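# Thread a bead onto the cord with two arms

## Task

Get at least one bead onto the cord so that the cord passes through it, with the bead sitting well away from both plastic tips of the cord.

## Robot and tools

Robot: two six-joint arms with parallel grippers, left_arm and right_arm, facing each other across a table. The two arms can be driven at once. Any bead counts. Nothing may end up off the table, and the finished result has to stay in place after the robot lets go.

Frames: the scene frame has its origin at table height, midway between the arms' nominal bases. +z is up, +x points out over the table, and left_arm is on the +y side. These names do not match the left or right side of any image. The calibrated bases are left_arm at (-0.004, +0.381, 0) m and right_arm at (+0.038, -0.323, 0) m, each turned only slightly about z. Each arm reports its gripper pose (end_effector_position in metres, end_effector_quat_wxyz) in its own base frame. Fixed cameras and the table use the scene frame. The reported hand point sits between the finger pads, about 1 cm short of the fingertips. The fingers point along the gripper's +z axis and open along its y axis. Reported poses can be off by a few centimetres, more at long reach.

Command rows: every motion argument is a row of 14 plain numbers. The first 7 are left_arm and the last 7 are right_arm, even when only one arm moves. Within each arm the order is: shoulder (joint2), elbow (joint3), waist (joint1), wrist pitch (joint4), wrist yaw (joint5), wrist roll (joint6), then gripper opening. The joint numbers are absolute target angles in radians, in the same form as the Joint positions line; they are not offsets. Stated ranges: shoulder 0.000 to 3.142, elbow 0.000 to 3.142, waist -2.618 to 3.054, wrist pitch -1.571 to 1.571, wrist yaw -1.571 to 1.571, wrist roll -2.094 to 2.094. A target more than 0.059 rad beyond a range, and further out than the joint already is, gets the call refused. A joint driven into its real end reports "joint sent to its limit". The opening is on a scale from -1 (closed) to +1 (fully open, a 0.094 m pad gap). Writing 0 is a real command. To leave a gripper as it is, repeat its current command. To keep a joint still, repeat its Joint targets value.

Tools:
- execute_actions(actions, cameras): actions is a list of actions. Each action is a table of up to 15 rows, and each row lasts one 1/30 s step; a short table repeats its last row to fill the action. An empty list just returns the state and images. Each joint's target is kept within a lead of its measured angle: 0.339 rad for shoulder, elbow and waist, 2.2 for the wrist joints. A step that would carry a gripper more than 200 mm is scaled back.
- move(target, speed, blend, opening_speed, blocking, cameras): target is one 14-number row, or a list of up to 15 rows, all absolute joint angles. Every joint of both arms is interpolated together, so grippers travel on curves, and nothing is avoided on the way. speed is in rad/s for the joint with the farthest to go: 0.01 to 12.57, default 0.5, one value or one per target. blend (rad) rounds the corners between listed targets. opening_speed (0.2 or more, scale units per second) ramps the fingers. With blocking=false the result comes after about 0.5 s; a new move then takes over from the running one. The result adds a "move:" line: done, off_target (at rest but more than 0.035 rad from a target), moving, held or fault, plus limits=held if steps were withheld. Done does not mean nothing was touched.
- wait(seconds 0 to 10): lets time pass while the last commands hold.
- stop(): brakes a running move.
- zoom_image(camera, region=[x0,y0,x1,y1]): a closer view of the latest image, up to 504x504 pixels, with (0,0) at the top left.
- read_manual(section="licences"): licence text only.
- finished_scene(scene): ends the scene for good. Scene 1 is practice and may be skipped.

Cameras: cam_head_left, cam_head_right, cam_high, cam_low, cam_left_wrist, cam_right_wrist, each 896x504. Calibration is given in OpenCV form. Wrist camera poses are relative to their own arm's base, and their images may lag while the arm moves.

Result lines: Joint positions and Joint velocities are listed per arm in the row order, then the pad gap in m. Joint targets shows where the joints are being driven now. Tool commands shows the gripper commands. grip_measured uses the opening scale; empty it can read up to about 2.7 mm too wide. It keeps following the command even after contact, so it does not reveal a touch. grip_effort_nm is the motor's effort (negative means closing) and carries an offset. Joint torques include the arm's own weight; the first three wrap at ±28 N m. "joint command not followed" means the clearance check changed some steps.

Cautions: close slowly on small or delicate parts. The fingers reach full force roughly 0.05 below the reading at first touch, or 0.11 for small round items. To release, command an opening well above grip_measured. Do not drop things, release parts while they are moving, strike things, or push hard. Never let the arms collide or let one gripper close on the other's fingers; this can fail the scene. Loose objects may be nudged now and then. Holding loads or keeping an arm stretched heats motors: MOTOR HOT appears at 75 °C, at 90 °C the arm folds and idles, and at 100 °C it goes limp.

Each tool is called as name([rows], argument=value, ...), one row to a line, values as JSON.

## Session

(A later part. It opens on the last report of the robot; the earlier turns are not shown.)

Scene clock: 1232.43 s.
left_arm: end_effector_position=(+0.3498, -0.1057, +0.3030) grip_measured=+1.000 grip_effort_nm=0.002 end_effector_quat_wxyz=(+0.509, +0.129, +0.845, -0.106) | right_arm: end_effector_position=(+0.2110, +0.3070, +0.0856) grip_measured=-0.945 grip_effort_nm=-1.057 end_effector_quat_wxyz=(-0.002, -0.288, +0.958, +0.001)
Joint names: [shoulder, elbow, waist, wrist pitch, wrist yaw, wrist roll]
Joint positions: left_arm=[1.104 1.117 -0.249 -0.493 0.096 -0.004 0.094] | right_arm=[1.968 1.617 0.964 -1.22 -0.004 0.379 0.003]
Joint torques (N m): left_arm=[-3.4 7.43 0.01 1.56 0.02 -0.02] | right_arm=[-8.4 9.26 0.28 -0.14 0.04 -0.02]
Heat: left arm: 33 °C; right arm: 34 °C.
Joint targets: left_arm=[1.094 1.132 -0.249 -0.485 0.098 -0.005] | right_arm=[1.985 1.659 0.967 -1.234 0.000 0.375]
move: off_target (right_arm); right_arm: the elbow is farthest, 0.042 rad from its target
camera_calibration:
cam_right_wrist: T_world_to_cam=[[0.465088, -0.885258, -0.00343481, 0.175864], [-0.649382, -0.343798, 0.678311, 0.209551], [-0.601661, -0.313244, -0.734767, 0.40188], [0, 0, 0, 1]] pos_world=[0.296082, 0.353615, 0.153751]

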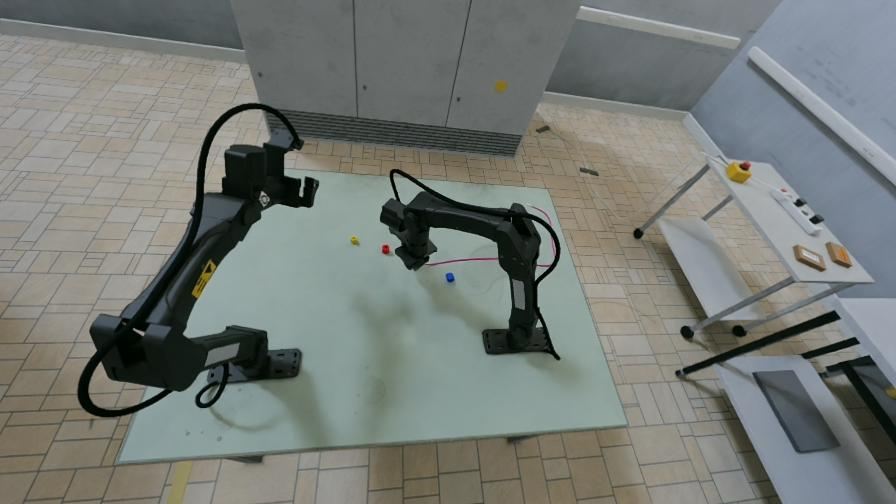

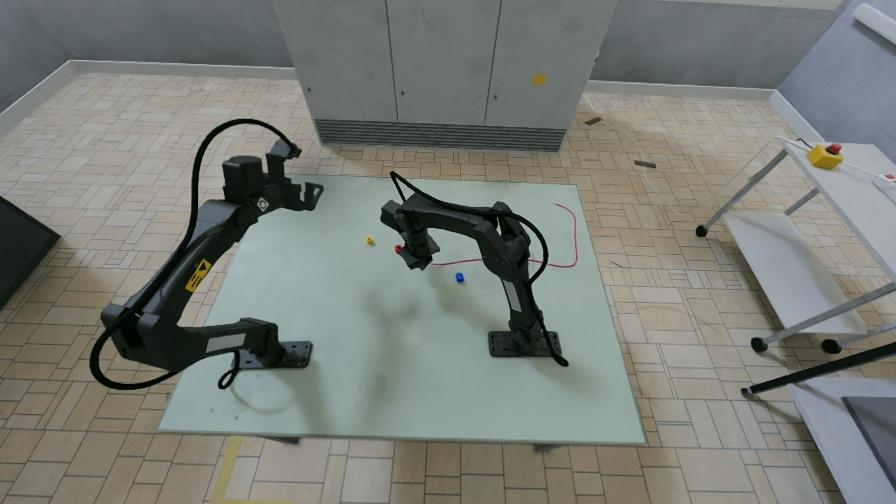

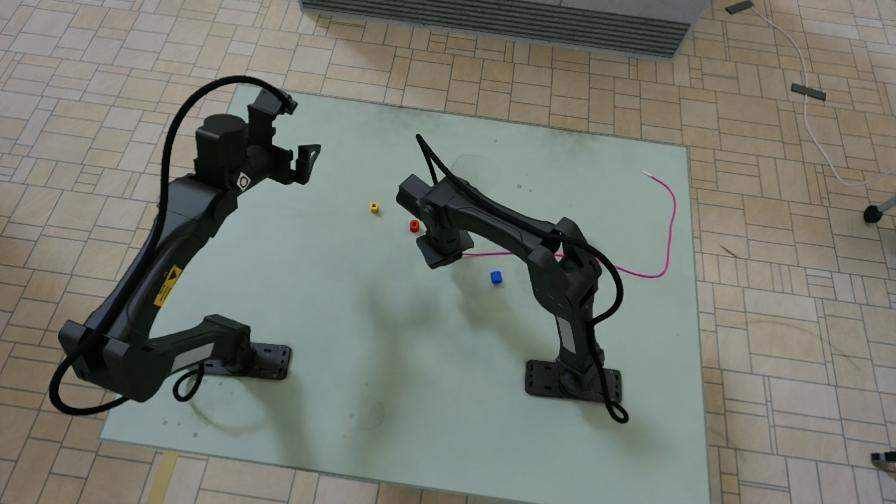

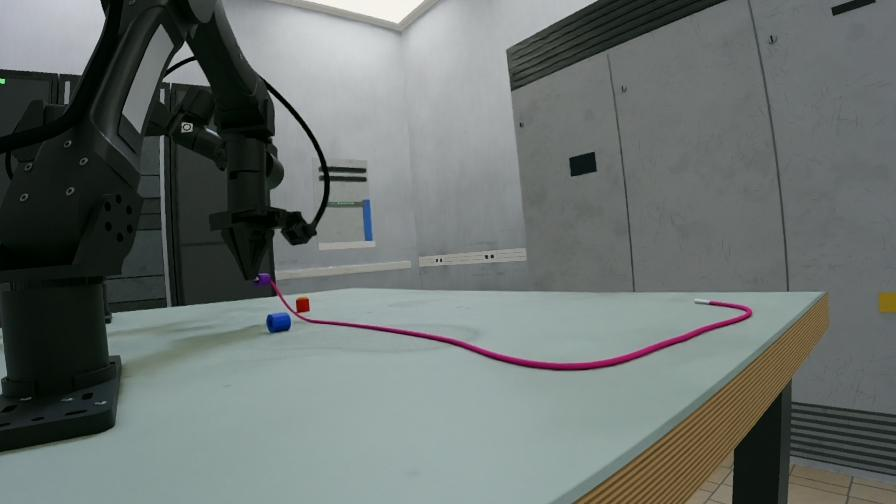

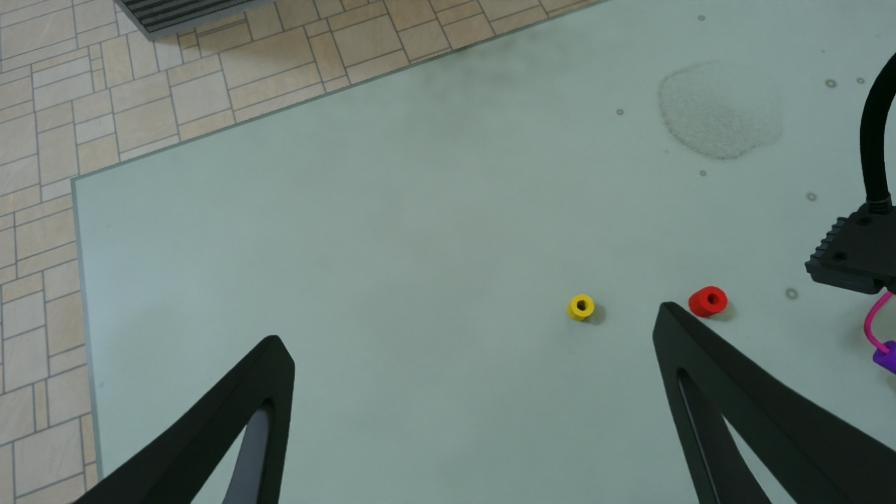

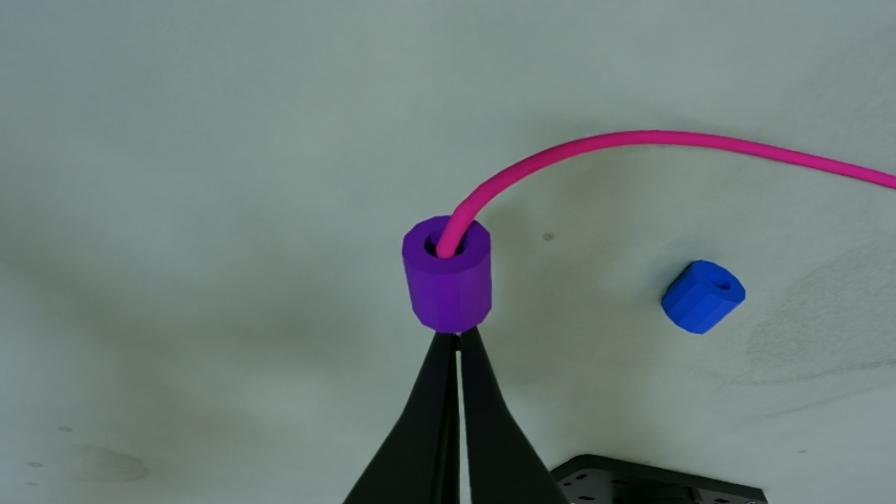

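move(target=[1.634, 0.338, -1.0275, 0.896, 0.0, 1.571, -0.32, 1.985, 1.659, 0.967, -1.234, 0.0, 0.375, -1.0], speed=0.6)

zoom_image(camera="cam_low", region=[150, 200, 350, 360])

Scene clock: 1326.20 s.
left_arm: end_effector_position=(+0.3464, -0.2206, +0.1928) grip_measured=-0.318 grip_effort_nm=-0.095 end_effector_quat_wxyz=(+0.505, +0.463, +0.728, -0.022) | right_arm: end_effector_position=(+0.2109, +0.3068, +0.0856) grip_measured=-0.945 grip_effort_nm=-1.053 end_effector_quat_wxyz=(-0.002, -0.289, +0.957, +0.001)
Joint names: [shoulder, elbow, waist, wrist pitch, wrist yaw, wrist roll]
Joint positions: left_arm=[1.298 0.825 -0.544 -0.04 0.058 0.555 0.032] | right_arm=[1.968 1.617 0.964 -1.221 -0.004 0.378 0.003]
Joint torques (N m): left_arm=[-4.79 6.86 0.42 1.58 0.03 -0.04] | right_arm=[-8.5 9.24 0.27 -0.11 0.04 -0.03]
Heat: left arm: 33 °C; right arm: 31 °C.
Joint targets: left_arm=[1.294 0.831 -0.539 -0.027 0.061 0.551] | right_arm=[1.985 1.659 0.967 -1.234 0.000 0.375]
move: held (left_arm; a check stopped the path), off_target (right_arm); limits=held; left_arm: the wrist roll is farthest, 1.016 rad from its target; right_arm: the elbow is farthest, 0.042 rad from its target
joint command not followed: on one or more control steps a check withheld the commanded joint targets of the left arm, and it was not sent them on those steps.
cause: the commanded joint targets, or the way to them, would bring a part of the robot too close to another arm (this arm's wrist camera and the right arm's wrist (the part past the wrist pitch), at the place that arm is still heading or pushing toward).
camera_calibration:
cam_left_wrist: T_world_to_cam=[[-0.700919, -0.479864, -0.527677, 0.243112], [-0.46077, 0.869373, -0.178553, 0.411683], [0.544429, 0.117987, -0.830467, 0.110682], [0, 0, 0, 1]] pos_world=[0.299836, -0.254305, 0.293709]
cam_right_wrist: T_world_to_cam=[[0.466138, -0.884707, -0.00313124, 0.17536], [-0.648721, -0.344203, 0.678738, 0.209438], [-0.601562, -0.314354, -0.734373, 0.402051], [0, 0, 0, 1]] pos_world=[0.295983, 0.353618, 0.153651]

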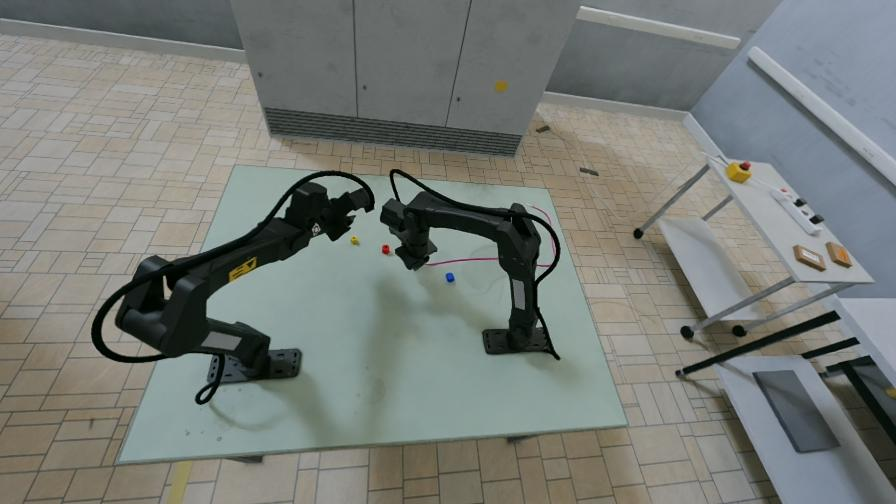

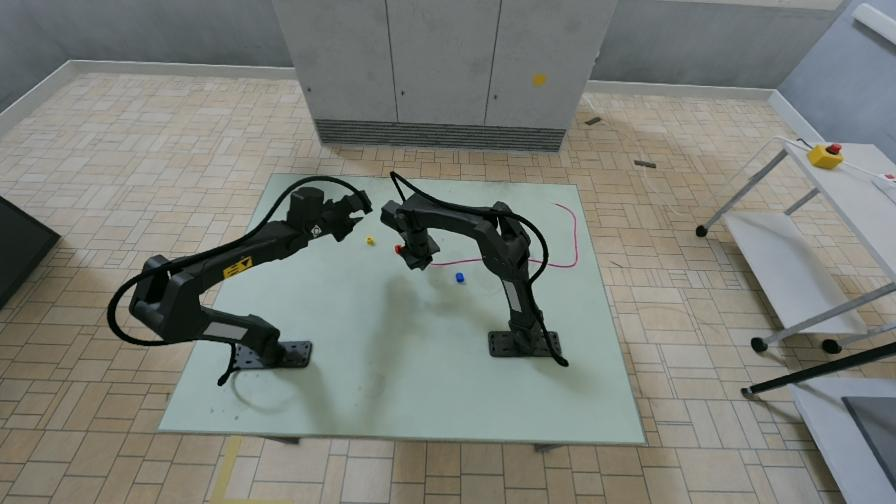

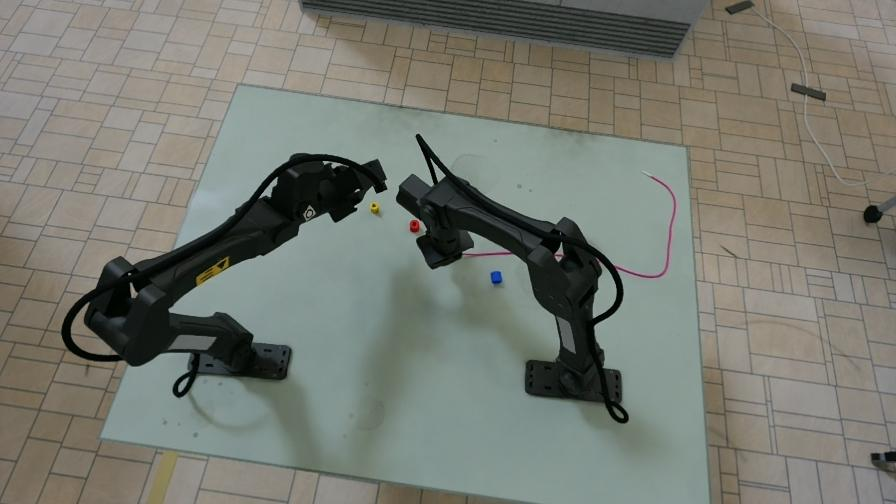

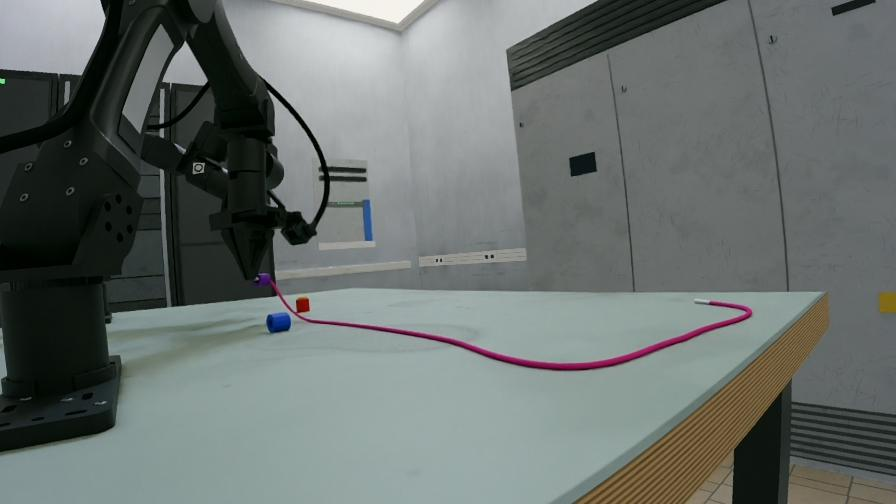

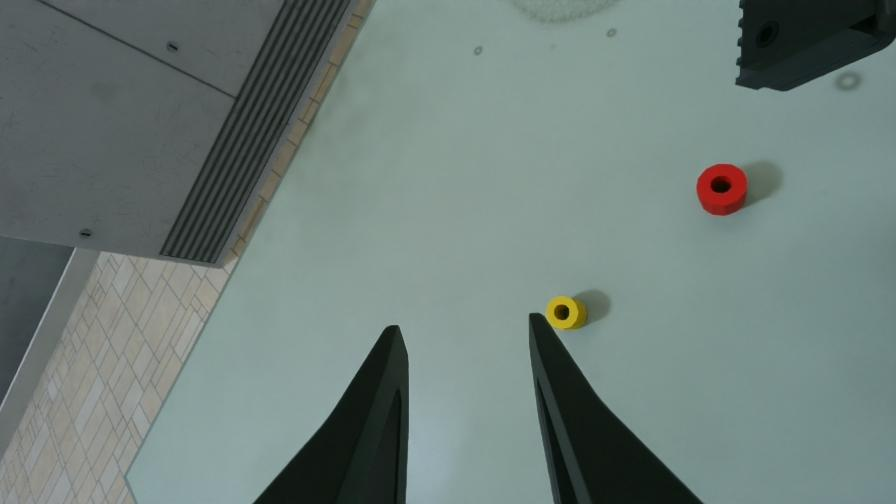

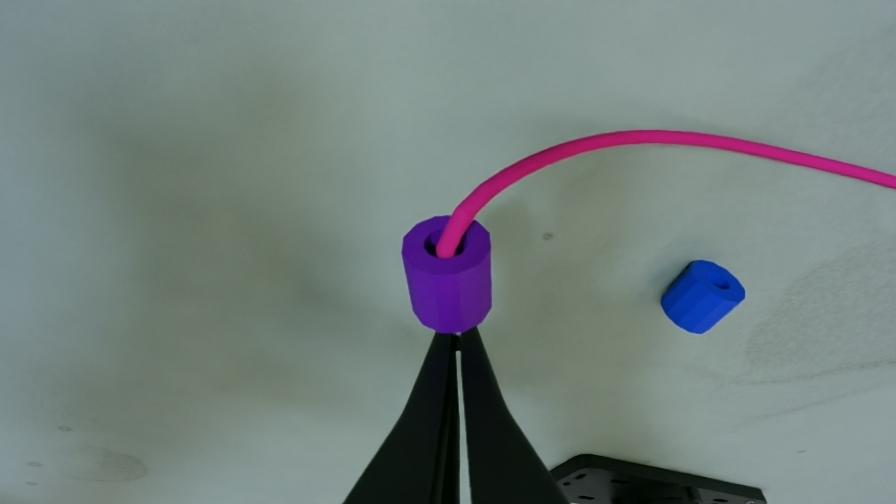

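Scaled by 2.520 from the camera's 896x504 image, which has a finer 1280x720 frame.

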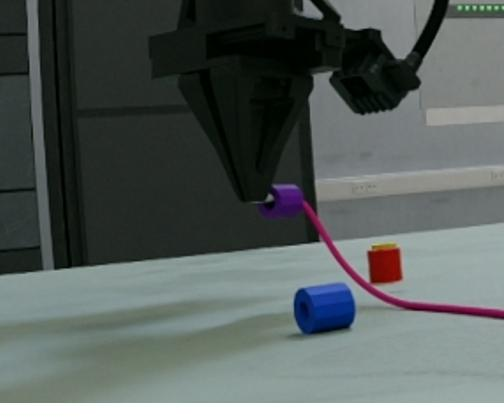

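move([
  [1.45, 0.40, -0.6, 0.6, 0.0, 0.8, -0.32, 1.985, 1.659, 0.967, -1.234, 0.0, 0.375, -1.0],
  [1.634, 0.338, -1.0275, 0.896, 0.0, 1.571, -0.32, 1.985, 1.659, 0.967, -1.234, 0.0, 0.375, -1.0],
], speed=0.5, cameras=["cam_high", "cam_low", "cam_left_wrist", "cam_right_wrist"])

Scene clock: 1357.20 s.
left_arm: end_effector_position=(+0.3418, -0.2151, +0.1604) grip_measured=-0.318 grip_effort_nm=-0.095 end_effector_quat_wxyz=(+0.489, +0.479, +0.729, -0.008) | right_arm: end_effector_position=(+0.2109, +0.3068, +0.0856) grip_measured=-0.945 grip_effort_nm=-1.053 end_effector_quat_wxyz=(-0.002, -0.289, +0.957, +0.001)
Joint names: [shoulder, elbow, waist, wrist pitch, wrist yaw, wrist roll]
Joint positions: left_arm=[1.319 0.738 -0.544 0.033 0.045 0.592 0.032] | right_arm=[1.968 1.617 0.964 -1.221 -0.004 0.378 0.003]
Joint torques (N m): left_arm=[-4.86 6.97 0.01 1.59 0.03 -0.03] | right_arm=[-8.44 9.28 0.27 -0.13 0.03 -0.03]
Heat: left arm: 33 °C; right arm: 31 °C.
Joint targets: left_arm=[1.315 0.747 -0.544 0.049 0.048 0.590] | right_arm=[1.985 1.659 0.967 -1.234 0.000 0.375]
move: held (left_arm; a check stopped the path), off_target (right_arm); path passed 0 of 2 targets; limits=held; left_arm: the wrist roll is farthest, 0.979 rad from its target; right_arm: the elbow is farthest, 0.042 rad from its target
joint command not followed: on one or more control steps a check withheld the commanded joint targets of the left arm, and it was not sent them on those steps.
cause: the commanded joint targets, or the way to them, would bring a part of the robot too close to another arm (this arm's wrist camera and the right arm's wrist (the part past the wrist pitch), along the way the arms are being sent, or toward where that arm still pushes).
camera_calibration:
cam_left_wrist: T_world_to_cam=[[-0.7089, -0.447161, -0.545443, 0.238003], [-0.455419, 0.880716, -0.130125, 0.391905], [0.538567, 0.15616, -0.827985, 0.0953757], [0, 0, 0, 1]] pos_world=[0.295835, -0.253625, 0.259784]
cam_right_wrist: T_world_to_cam=[[0.466138, -0.884707, -0.00313124, 0.17536], [-0.648721, -0.344203, 0.678738, 0.209438], [-0.601562, -0.314354, -0.734373, 0.402051], [0, 0, 0, 1]] pos_world=[0.295983, 0.353618, 0.153651]
Images, in order (width x height): cam_high 896x504, cam_low 896x504, cam_left_wrist 896x504, cam_right_wrist 896x504.

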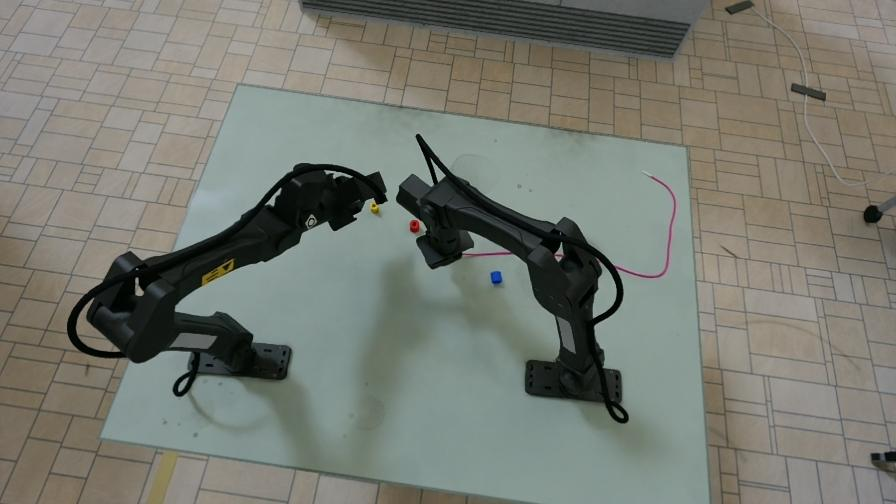

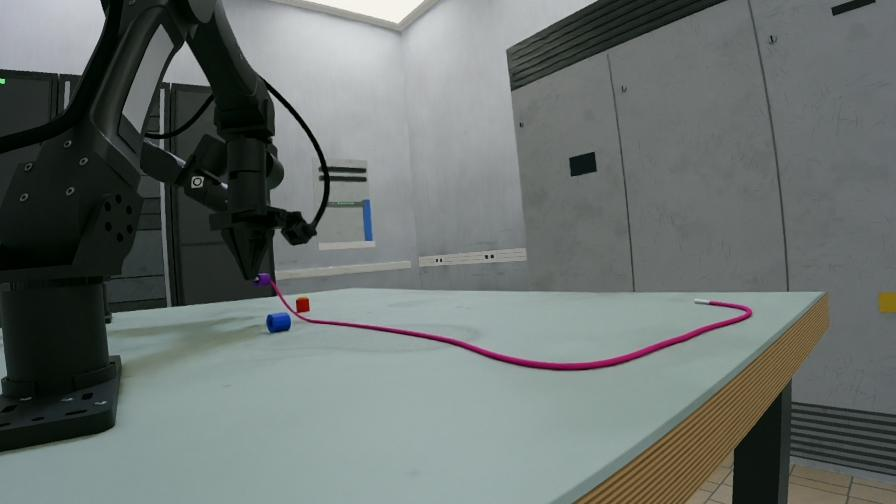

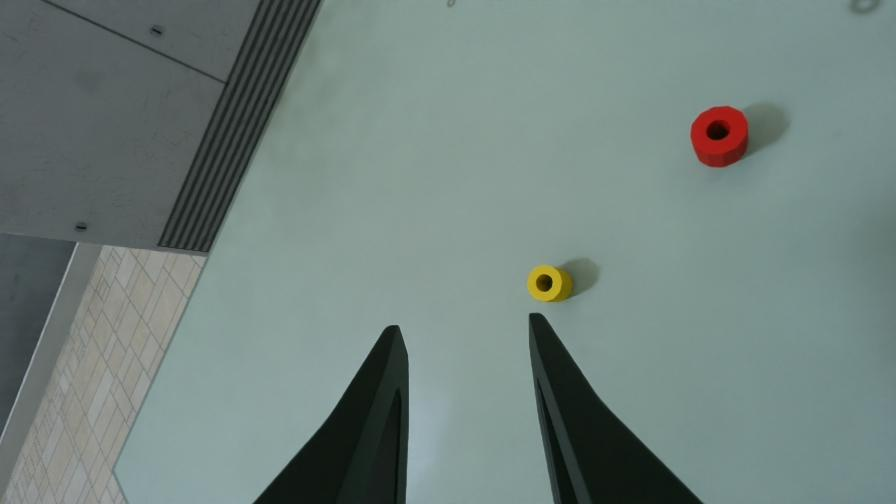

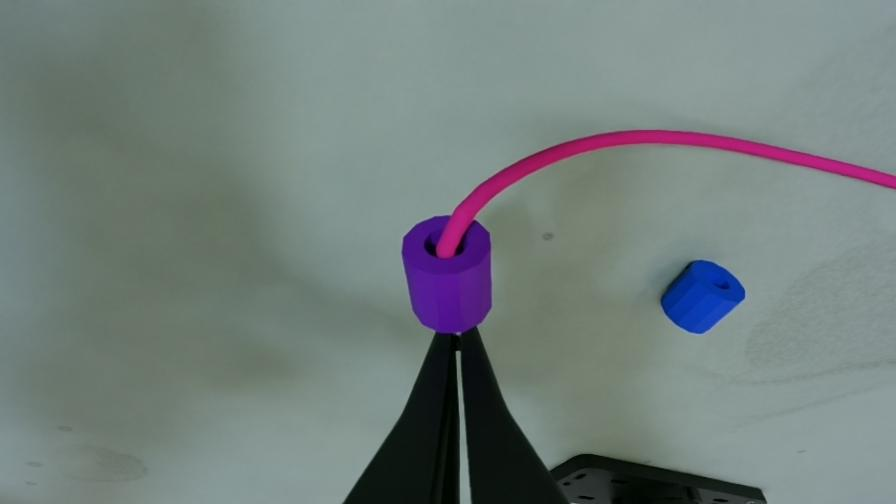

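move(target=[1.315, 0.747, -0.544, 0.049, 0.048, 0.590, -0.32, 2.037, 1.436, 0.967, -0.973, 0.0, 0.375, -1.0], speed=0.15, cameras=["cam_high", "cam_low", "cam_left_wrist", "cam_right_wrist"])

zoom_image(camera="cam_low", region=[180, 220, 340, 360])

Scene clock: 1379.87 s.
left_arm: end_effector_position=(+0.3420, -0.2149, +0.1604) grip_measured=-0.318 grip_effort_nm=-0.095 end_effector_quat_wxyz=(+0.489, +0.478, +0.729, -0.007) | right_arm: end_effector_position=(+0.2110, +0.3070, +0.0271) grip_measured=-0.945 grip_effort_nm=-1.048 end_effector_quat_wxyz=(-0.003, -0.289, +0.957, +0.001)
Joint names: [shoulder, elbow, waist, wrist pitch, wrist yaw, wrist roll]
Joint positions: left_arm=[1.319 0.738 -0.544 0.033 0.043 0.592 0.032] | right_arm=[2.02 1.453 0.964 -1.007 -0.004 0.378 0.003]
Joint torques (N m): left_arm=[-4.75 6.98 0.03 1.59 0.04 -0.03] | right_arm=[-8.54 4.45 0.32 0.35 0.02 -0.03]
Heat: left arm: 32 °C; right arm: 31 °C.
Joint targets: left_arm=[1.315 0.747 -0.544 0.049 0.048 0.590] | right_arm=[2.037 1.436 0.967 -0.973 0.000 0.375]
move: done
camera_calibration:
cam_left_wrist: T_world_to_cam=[[-0.708311, -0.447898, -0.545604, 0.23787], [-0.456453, 0.880199, -0.130002, 0.392052], [0.538467, 0.156961, -0.827899, 0.0954623], [0, 0, 0, 1]] pos_world=[0.296036, -0.253526, 0.259783]
cam_right_wrist: T_world_to_cam=[[0.466127, -0.884715, -0.00237059, 0.175285], [-0.648118, -0.343293, 0.679774, 0.24885], [-0.60222, -0.315325, -0.733418, 0.359681], [0, 0, 0, 1]] pos_world=[0.296186, 0.353922, 0.0950503]
Images, in order (width x height): cam_high 896x504, cam_low 896x504, cam_left_wrist 896x504, cam_right_wrist 896x504.

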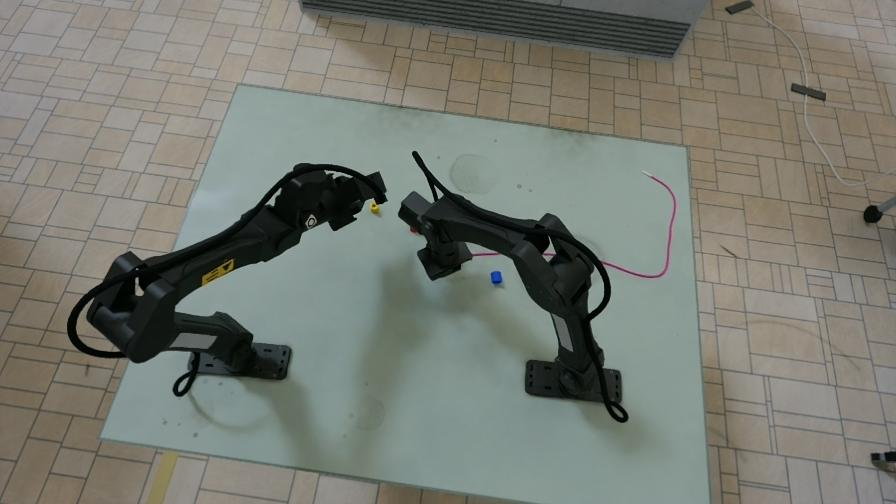

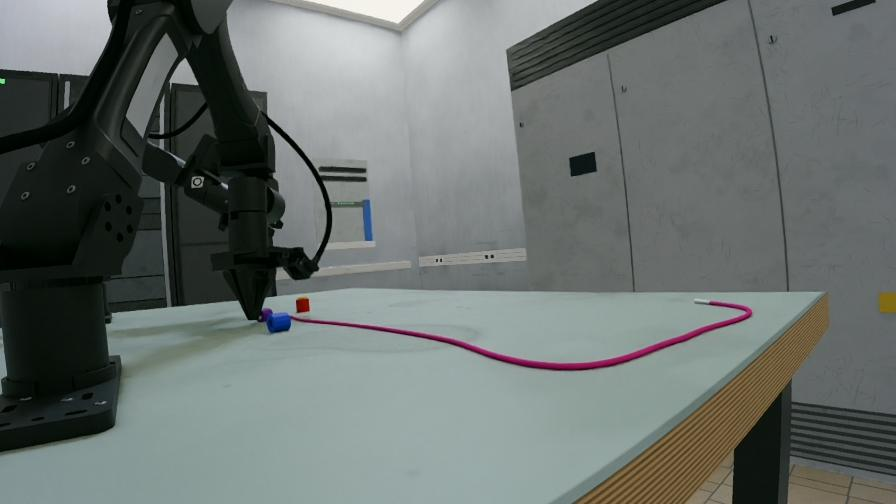

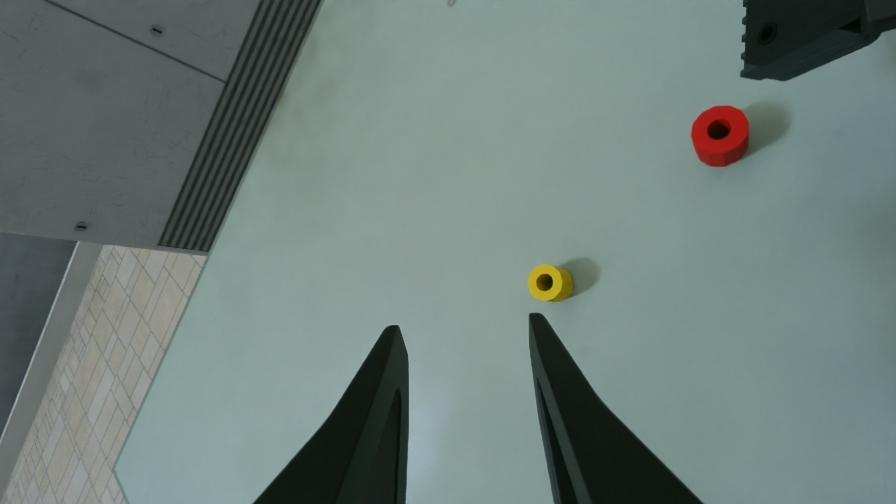

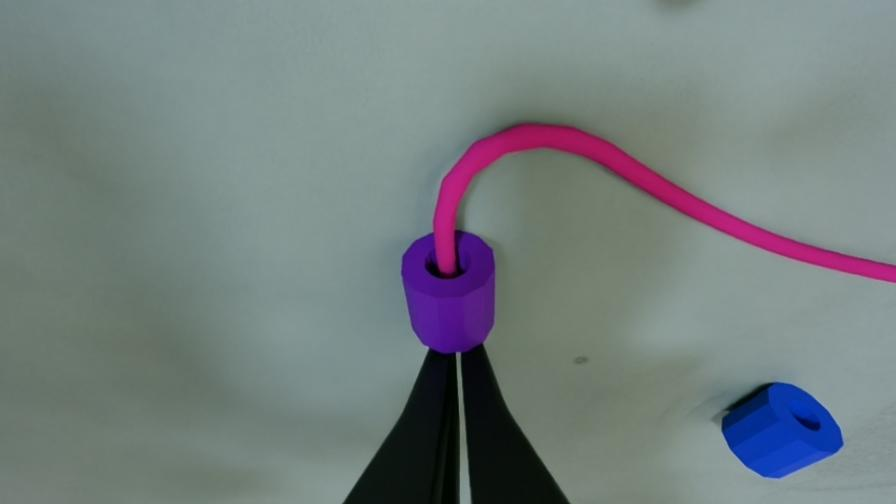

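Scaled by 3.150 from the camera's 896x504 image, which has a finer 1280x720 frame.

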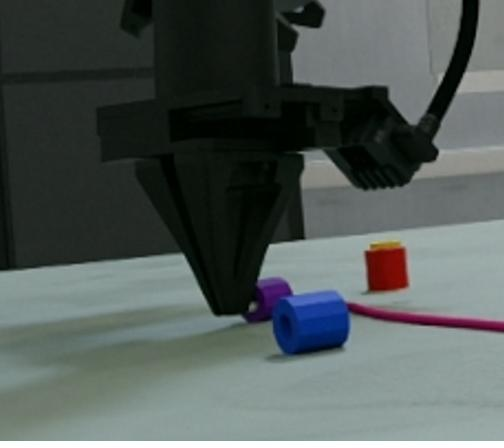

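move([
  [1.315, 0.747, -0.544, 0.049, 0.048, 0.590, -0.32, 2.037, 1.436, 0.967, -0.973, 0.0, 0.375, -0.5],
  [1.315, 0.747, -0.544, 0.049, 0.048, 0.590, -0.32, 1.90, 1.60, 0.967, -1.13, 0.0, 0.375, -0.5],
  [1.315, 0.747, -0.544, 0.049, 0.048, 0.590, -0.32, 1.60, 1.60, 0.70, -1.10, 0.0, 0.375, -0.5],
  [1.315, 0.747, -0.544, 0.049, 0.048, 0.590, -0.32, 1.40, 1.40, 0.15, -0.90, 0.0, 0.375, -0.5],
], speed=0.4, opening_speed=0.6, cameras=["cam_high", "cam_low", "cam_left_wrist", "cam_right_wrist"])

Scene clock: 1393.10 s.
left_arm: end_effector_position=(+0.3420, -0.2149, +0.1604) grip_measured=-0.318 grip_effort_nm=-0.100 end_effector_quat_wxyz=(+0.489, +0.478, +0.729, -0.007) | right_arm: end_effector_position=(+0.3707, +0.0588, +0.2361) grip_measured=-0.503 grip_effort_nm=0.134 end_effector_quat_wxyz=(+0.298, +0.106, +0.945, +0.083)
Joint names: [shoulder, elbow, waist, wrist pitch, wrist yaw, wrist roll]
Joint positions: left_arm=[1.319 0.738 -0.544 0.033 0.043 0.592 0.032] | right_arm=[1.432 1.42 0.152 -0.93 -0.004 0.378 0.023]
Joint torques (N m): left_arm=[-4.77 6.98 0.05 1.59 0.04 -0.03] | right_arm=[-8.13 5.39 -0.23 1.42 0.02 -0.03]
Heat: left arm: 32 °C; right arm: 33 °C.
Joint targets: left_arm=[1.315 0.747 -0.544 0.049 0.048 0.590] | right_arm=[1.400 1.400 0.150 -0.900 0.000 0.375]
move: done
camera_calibration:
cam_left_wrist: T_world_to_cam=[[-0.708285, -0.447603, -0.545879, 0.237938], [-0.45629, 0.880315, -0.129788, 0.391932], [0.538639, 0.157152, -0.827751, 0.0954754], [0, 0, 0, 1]] pos_world=[0.295935, -0.253526, 0.259783]
cam_right_wrist: T_world_to_cam=[[-0.231119, -0.933581, -0.273879, 0.207105], [-0.967739, 0.191564, 0.163659, 0.333895], [-0.100324, 0.302869, -0.947737, 0.359033], [0, 0, 0, 1]] pos_world=[0.407009, 0.0206472, 0.342345]
Images, in order (width x height): cam_high 896x504, cam_low 896x504, cam_left_wrist 896x504, cam_right_wrist 896x504.

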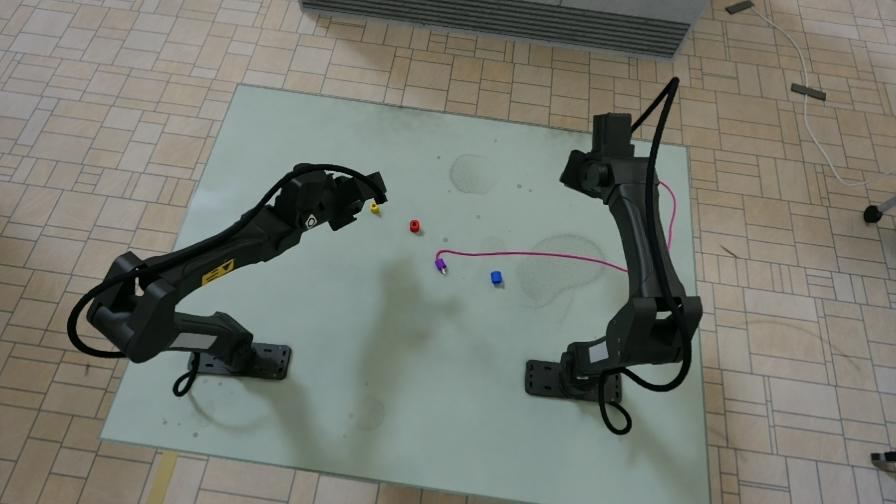

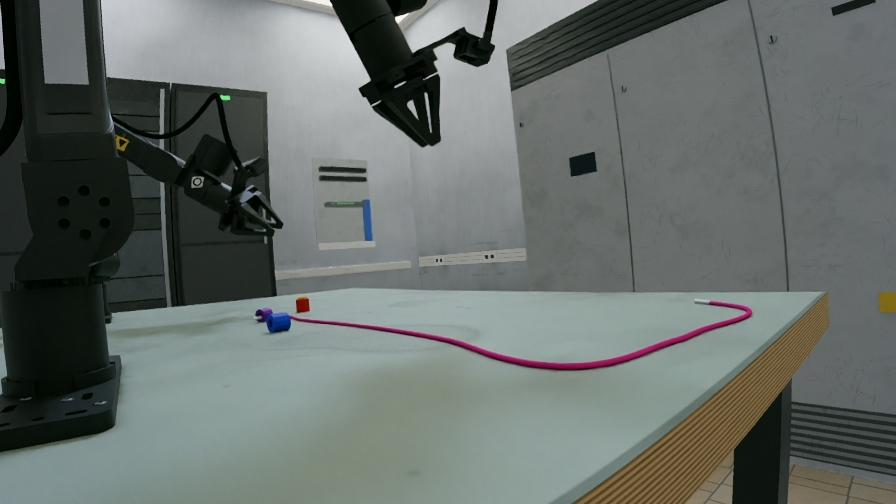

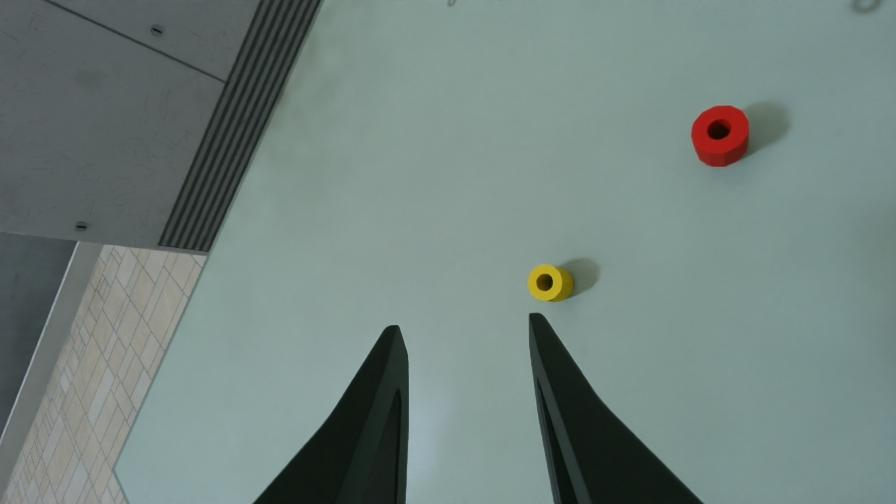

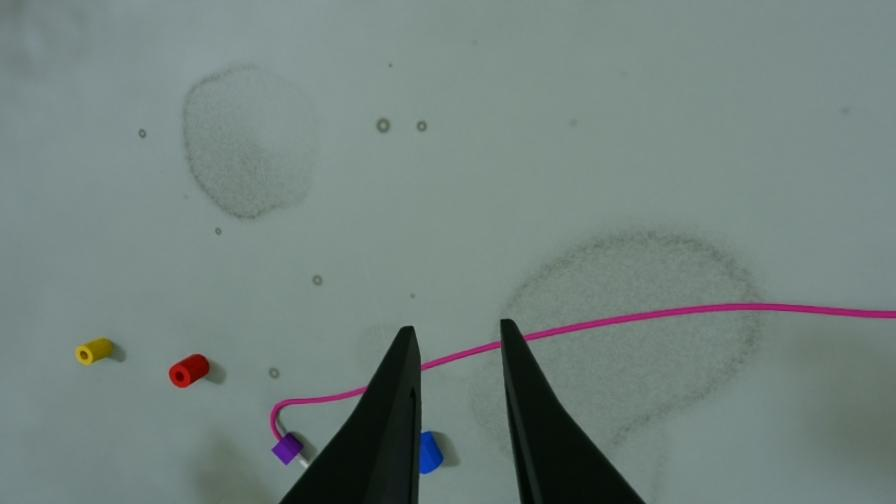

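zoom_image(camera="cam_high", region=[400, 230, 520, 300])

zoom_image(camera="cam_right_wrist", region=[230, 370, 350, 490])

Scaled by 4.200 from the camera's 896x504 image, which has a finer 1280x720 frame.

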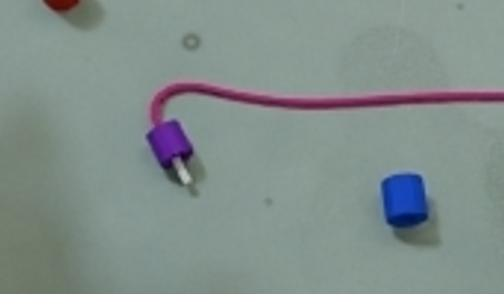

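Scaled by 4.200 from the camera's 896x504 image, which has a finer 1280x720 frame.

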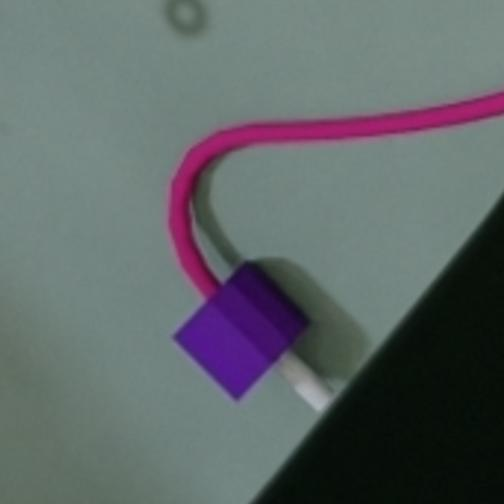

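move(target=[2.435, 2.33, -0.985, -1.44, 0.0, 1.606, 0.0, 1.40, 1.40, 0.150, -0.90, 0.0, 0.375, -0.5], speed=0.6, cameras=["cam_high", "cam_low", "cam_left_wrist"])

zoom_image(camera="cam_low", region=[180, 220, 340, 360])

Scene clock: 1449.43 s.
left_arm: end_effector_position=(+0.2650, -0.3954, +0.0783) grip_measured=-0.002 grip_effort_nm=0.105 end_effector_quat_wxyz=(+0.017, +0.960, +0.278, +0.007) | right_arm: end_effector_position=(+0.3709, +0.0588, +0.2363) grip_measured=-0.503 grip_effort_nm=0.129 end_effector_quat_wxyz=(+0.298, +0.106, +0.945, +0.083)
Joint names: [shoulder, elbow, waist, wrist pitch, wrist yaw, wrist roll]
Joint positions: left_arm=[2.414 2.302 -0.983 -1.423 -0.003 1.594 0.047] | right_arm=[1.432 1.42 0.152 -0.929 -0.004 0.378 0.023]
Joint torques (N m): left_arm=[-11.1 7.49 -0.13 0.23 0 0.12] | right_arm=[-8.14 5.29 -0.27 1.44 0.03 -0.01]
Heat: left arm: 31 °C; right arm: 34 °C.
Joint targets: left_arm=[2.435 2.330 -0.985 -1.440 0.000 1.606] | right_arm=[1.400 1.400 0.150 -0.900 0.000 0.375]
move: done
camera_calibration:
cam_left_wrist: T_world_to_cam=[[-0.420932, 0.906494, -0.0329305, 0.476999], [0.653653, 0.328295, 0.68188, -0.0708337], [0.628931, 0.2655, -0.730722, 0.108646], [0, 0, 0, 1]] pos_world=[0.178754, -0.437988, 0.143398]
Images, in order (width x height): cam_high 896x504, cam_low 896x504, cam_left_wrist 896x504.

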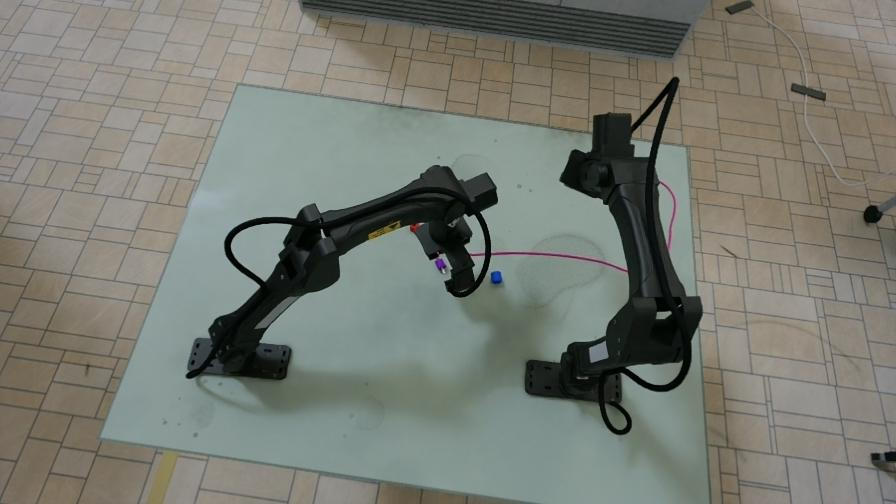

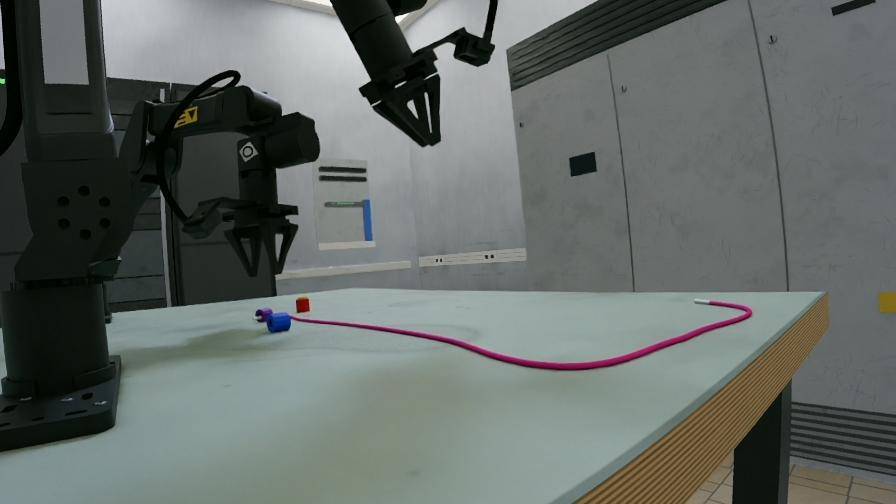

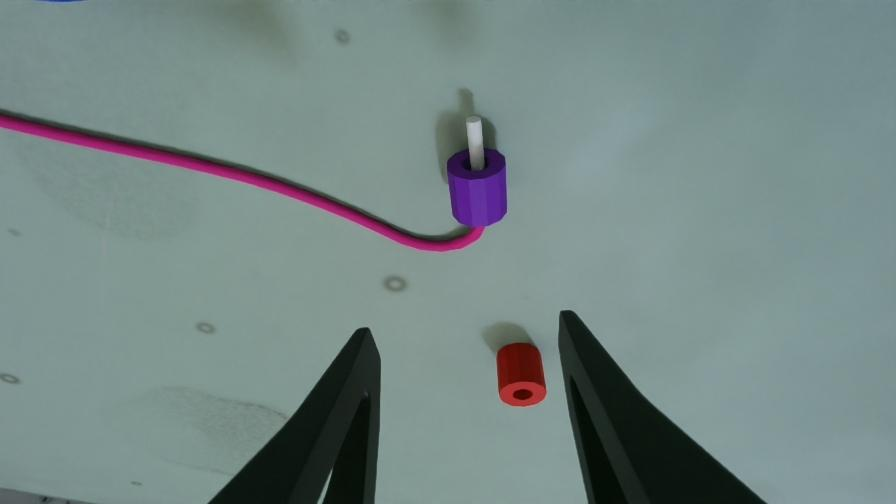

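Scaled by 3.150 from the camera's 896x504 image, which has a finer 1280x720 frame.

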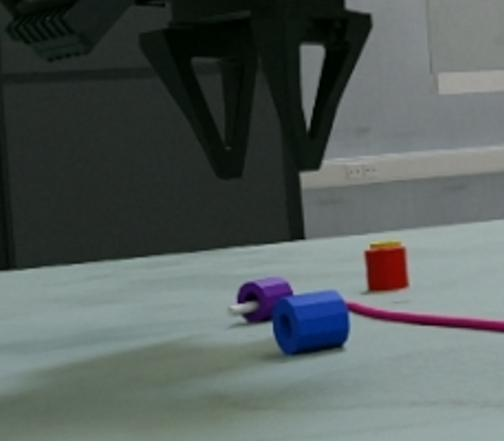

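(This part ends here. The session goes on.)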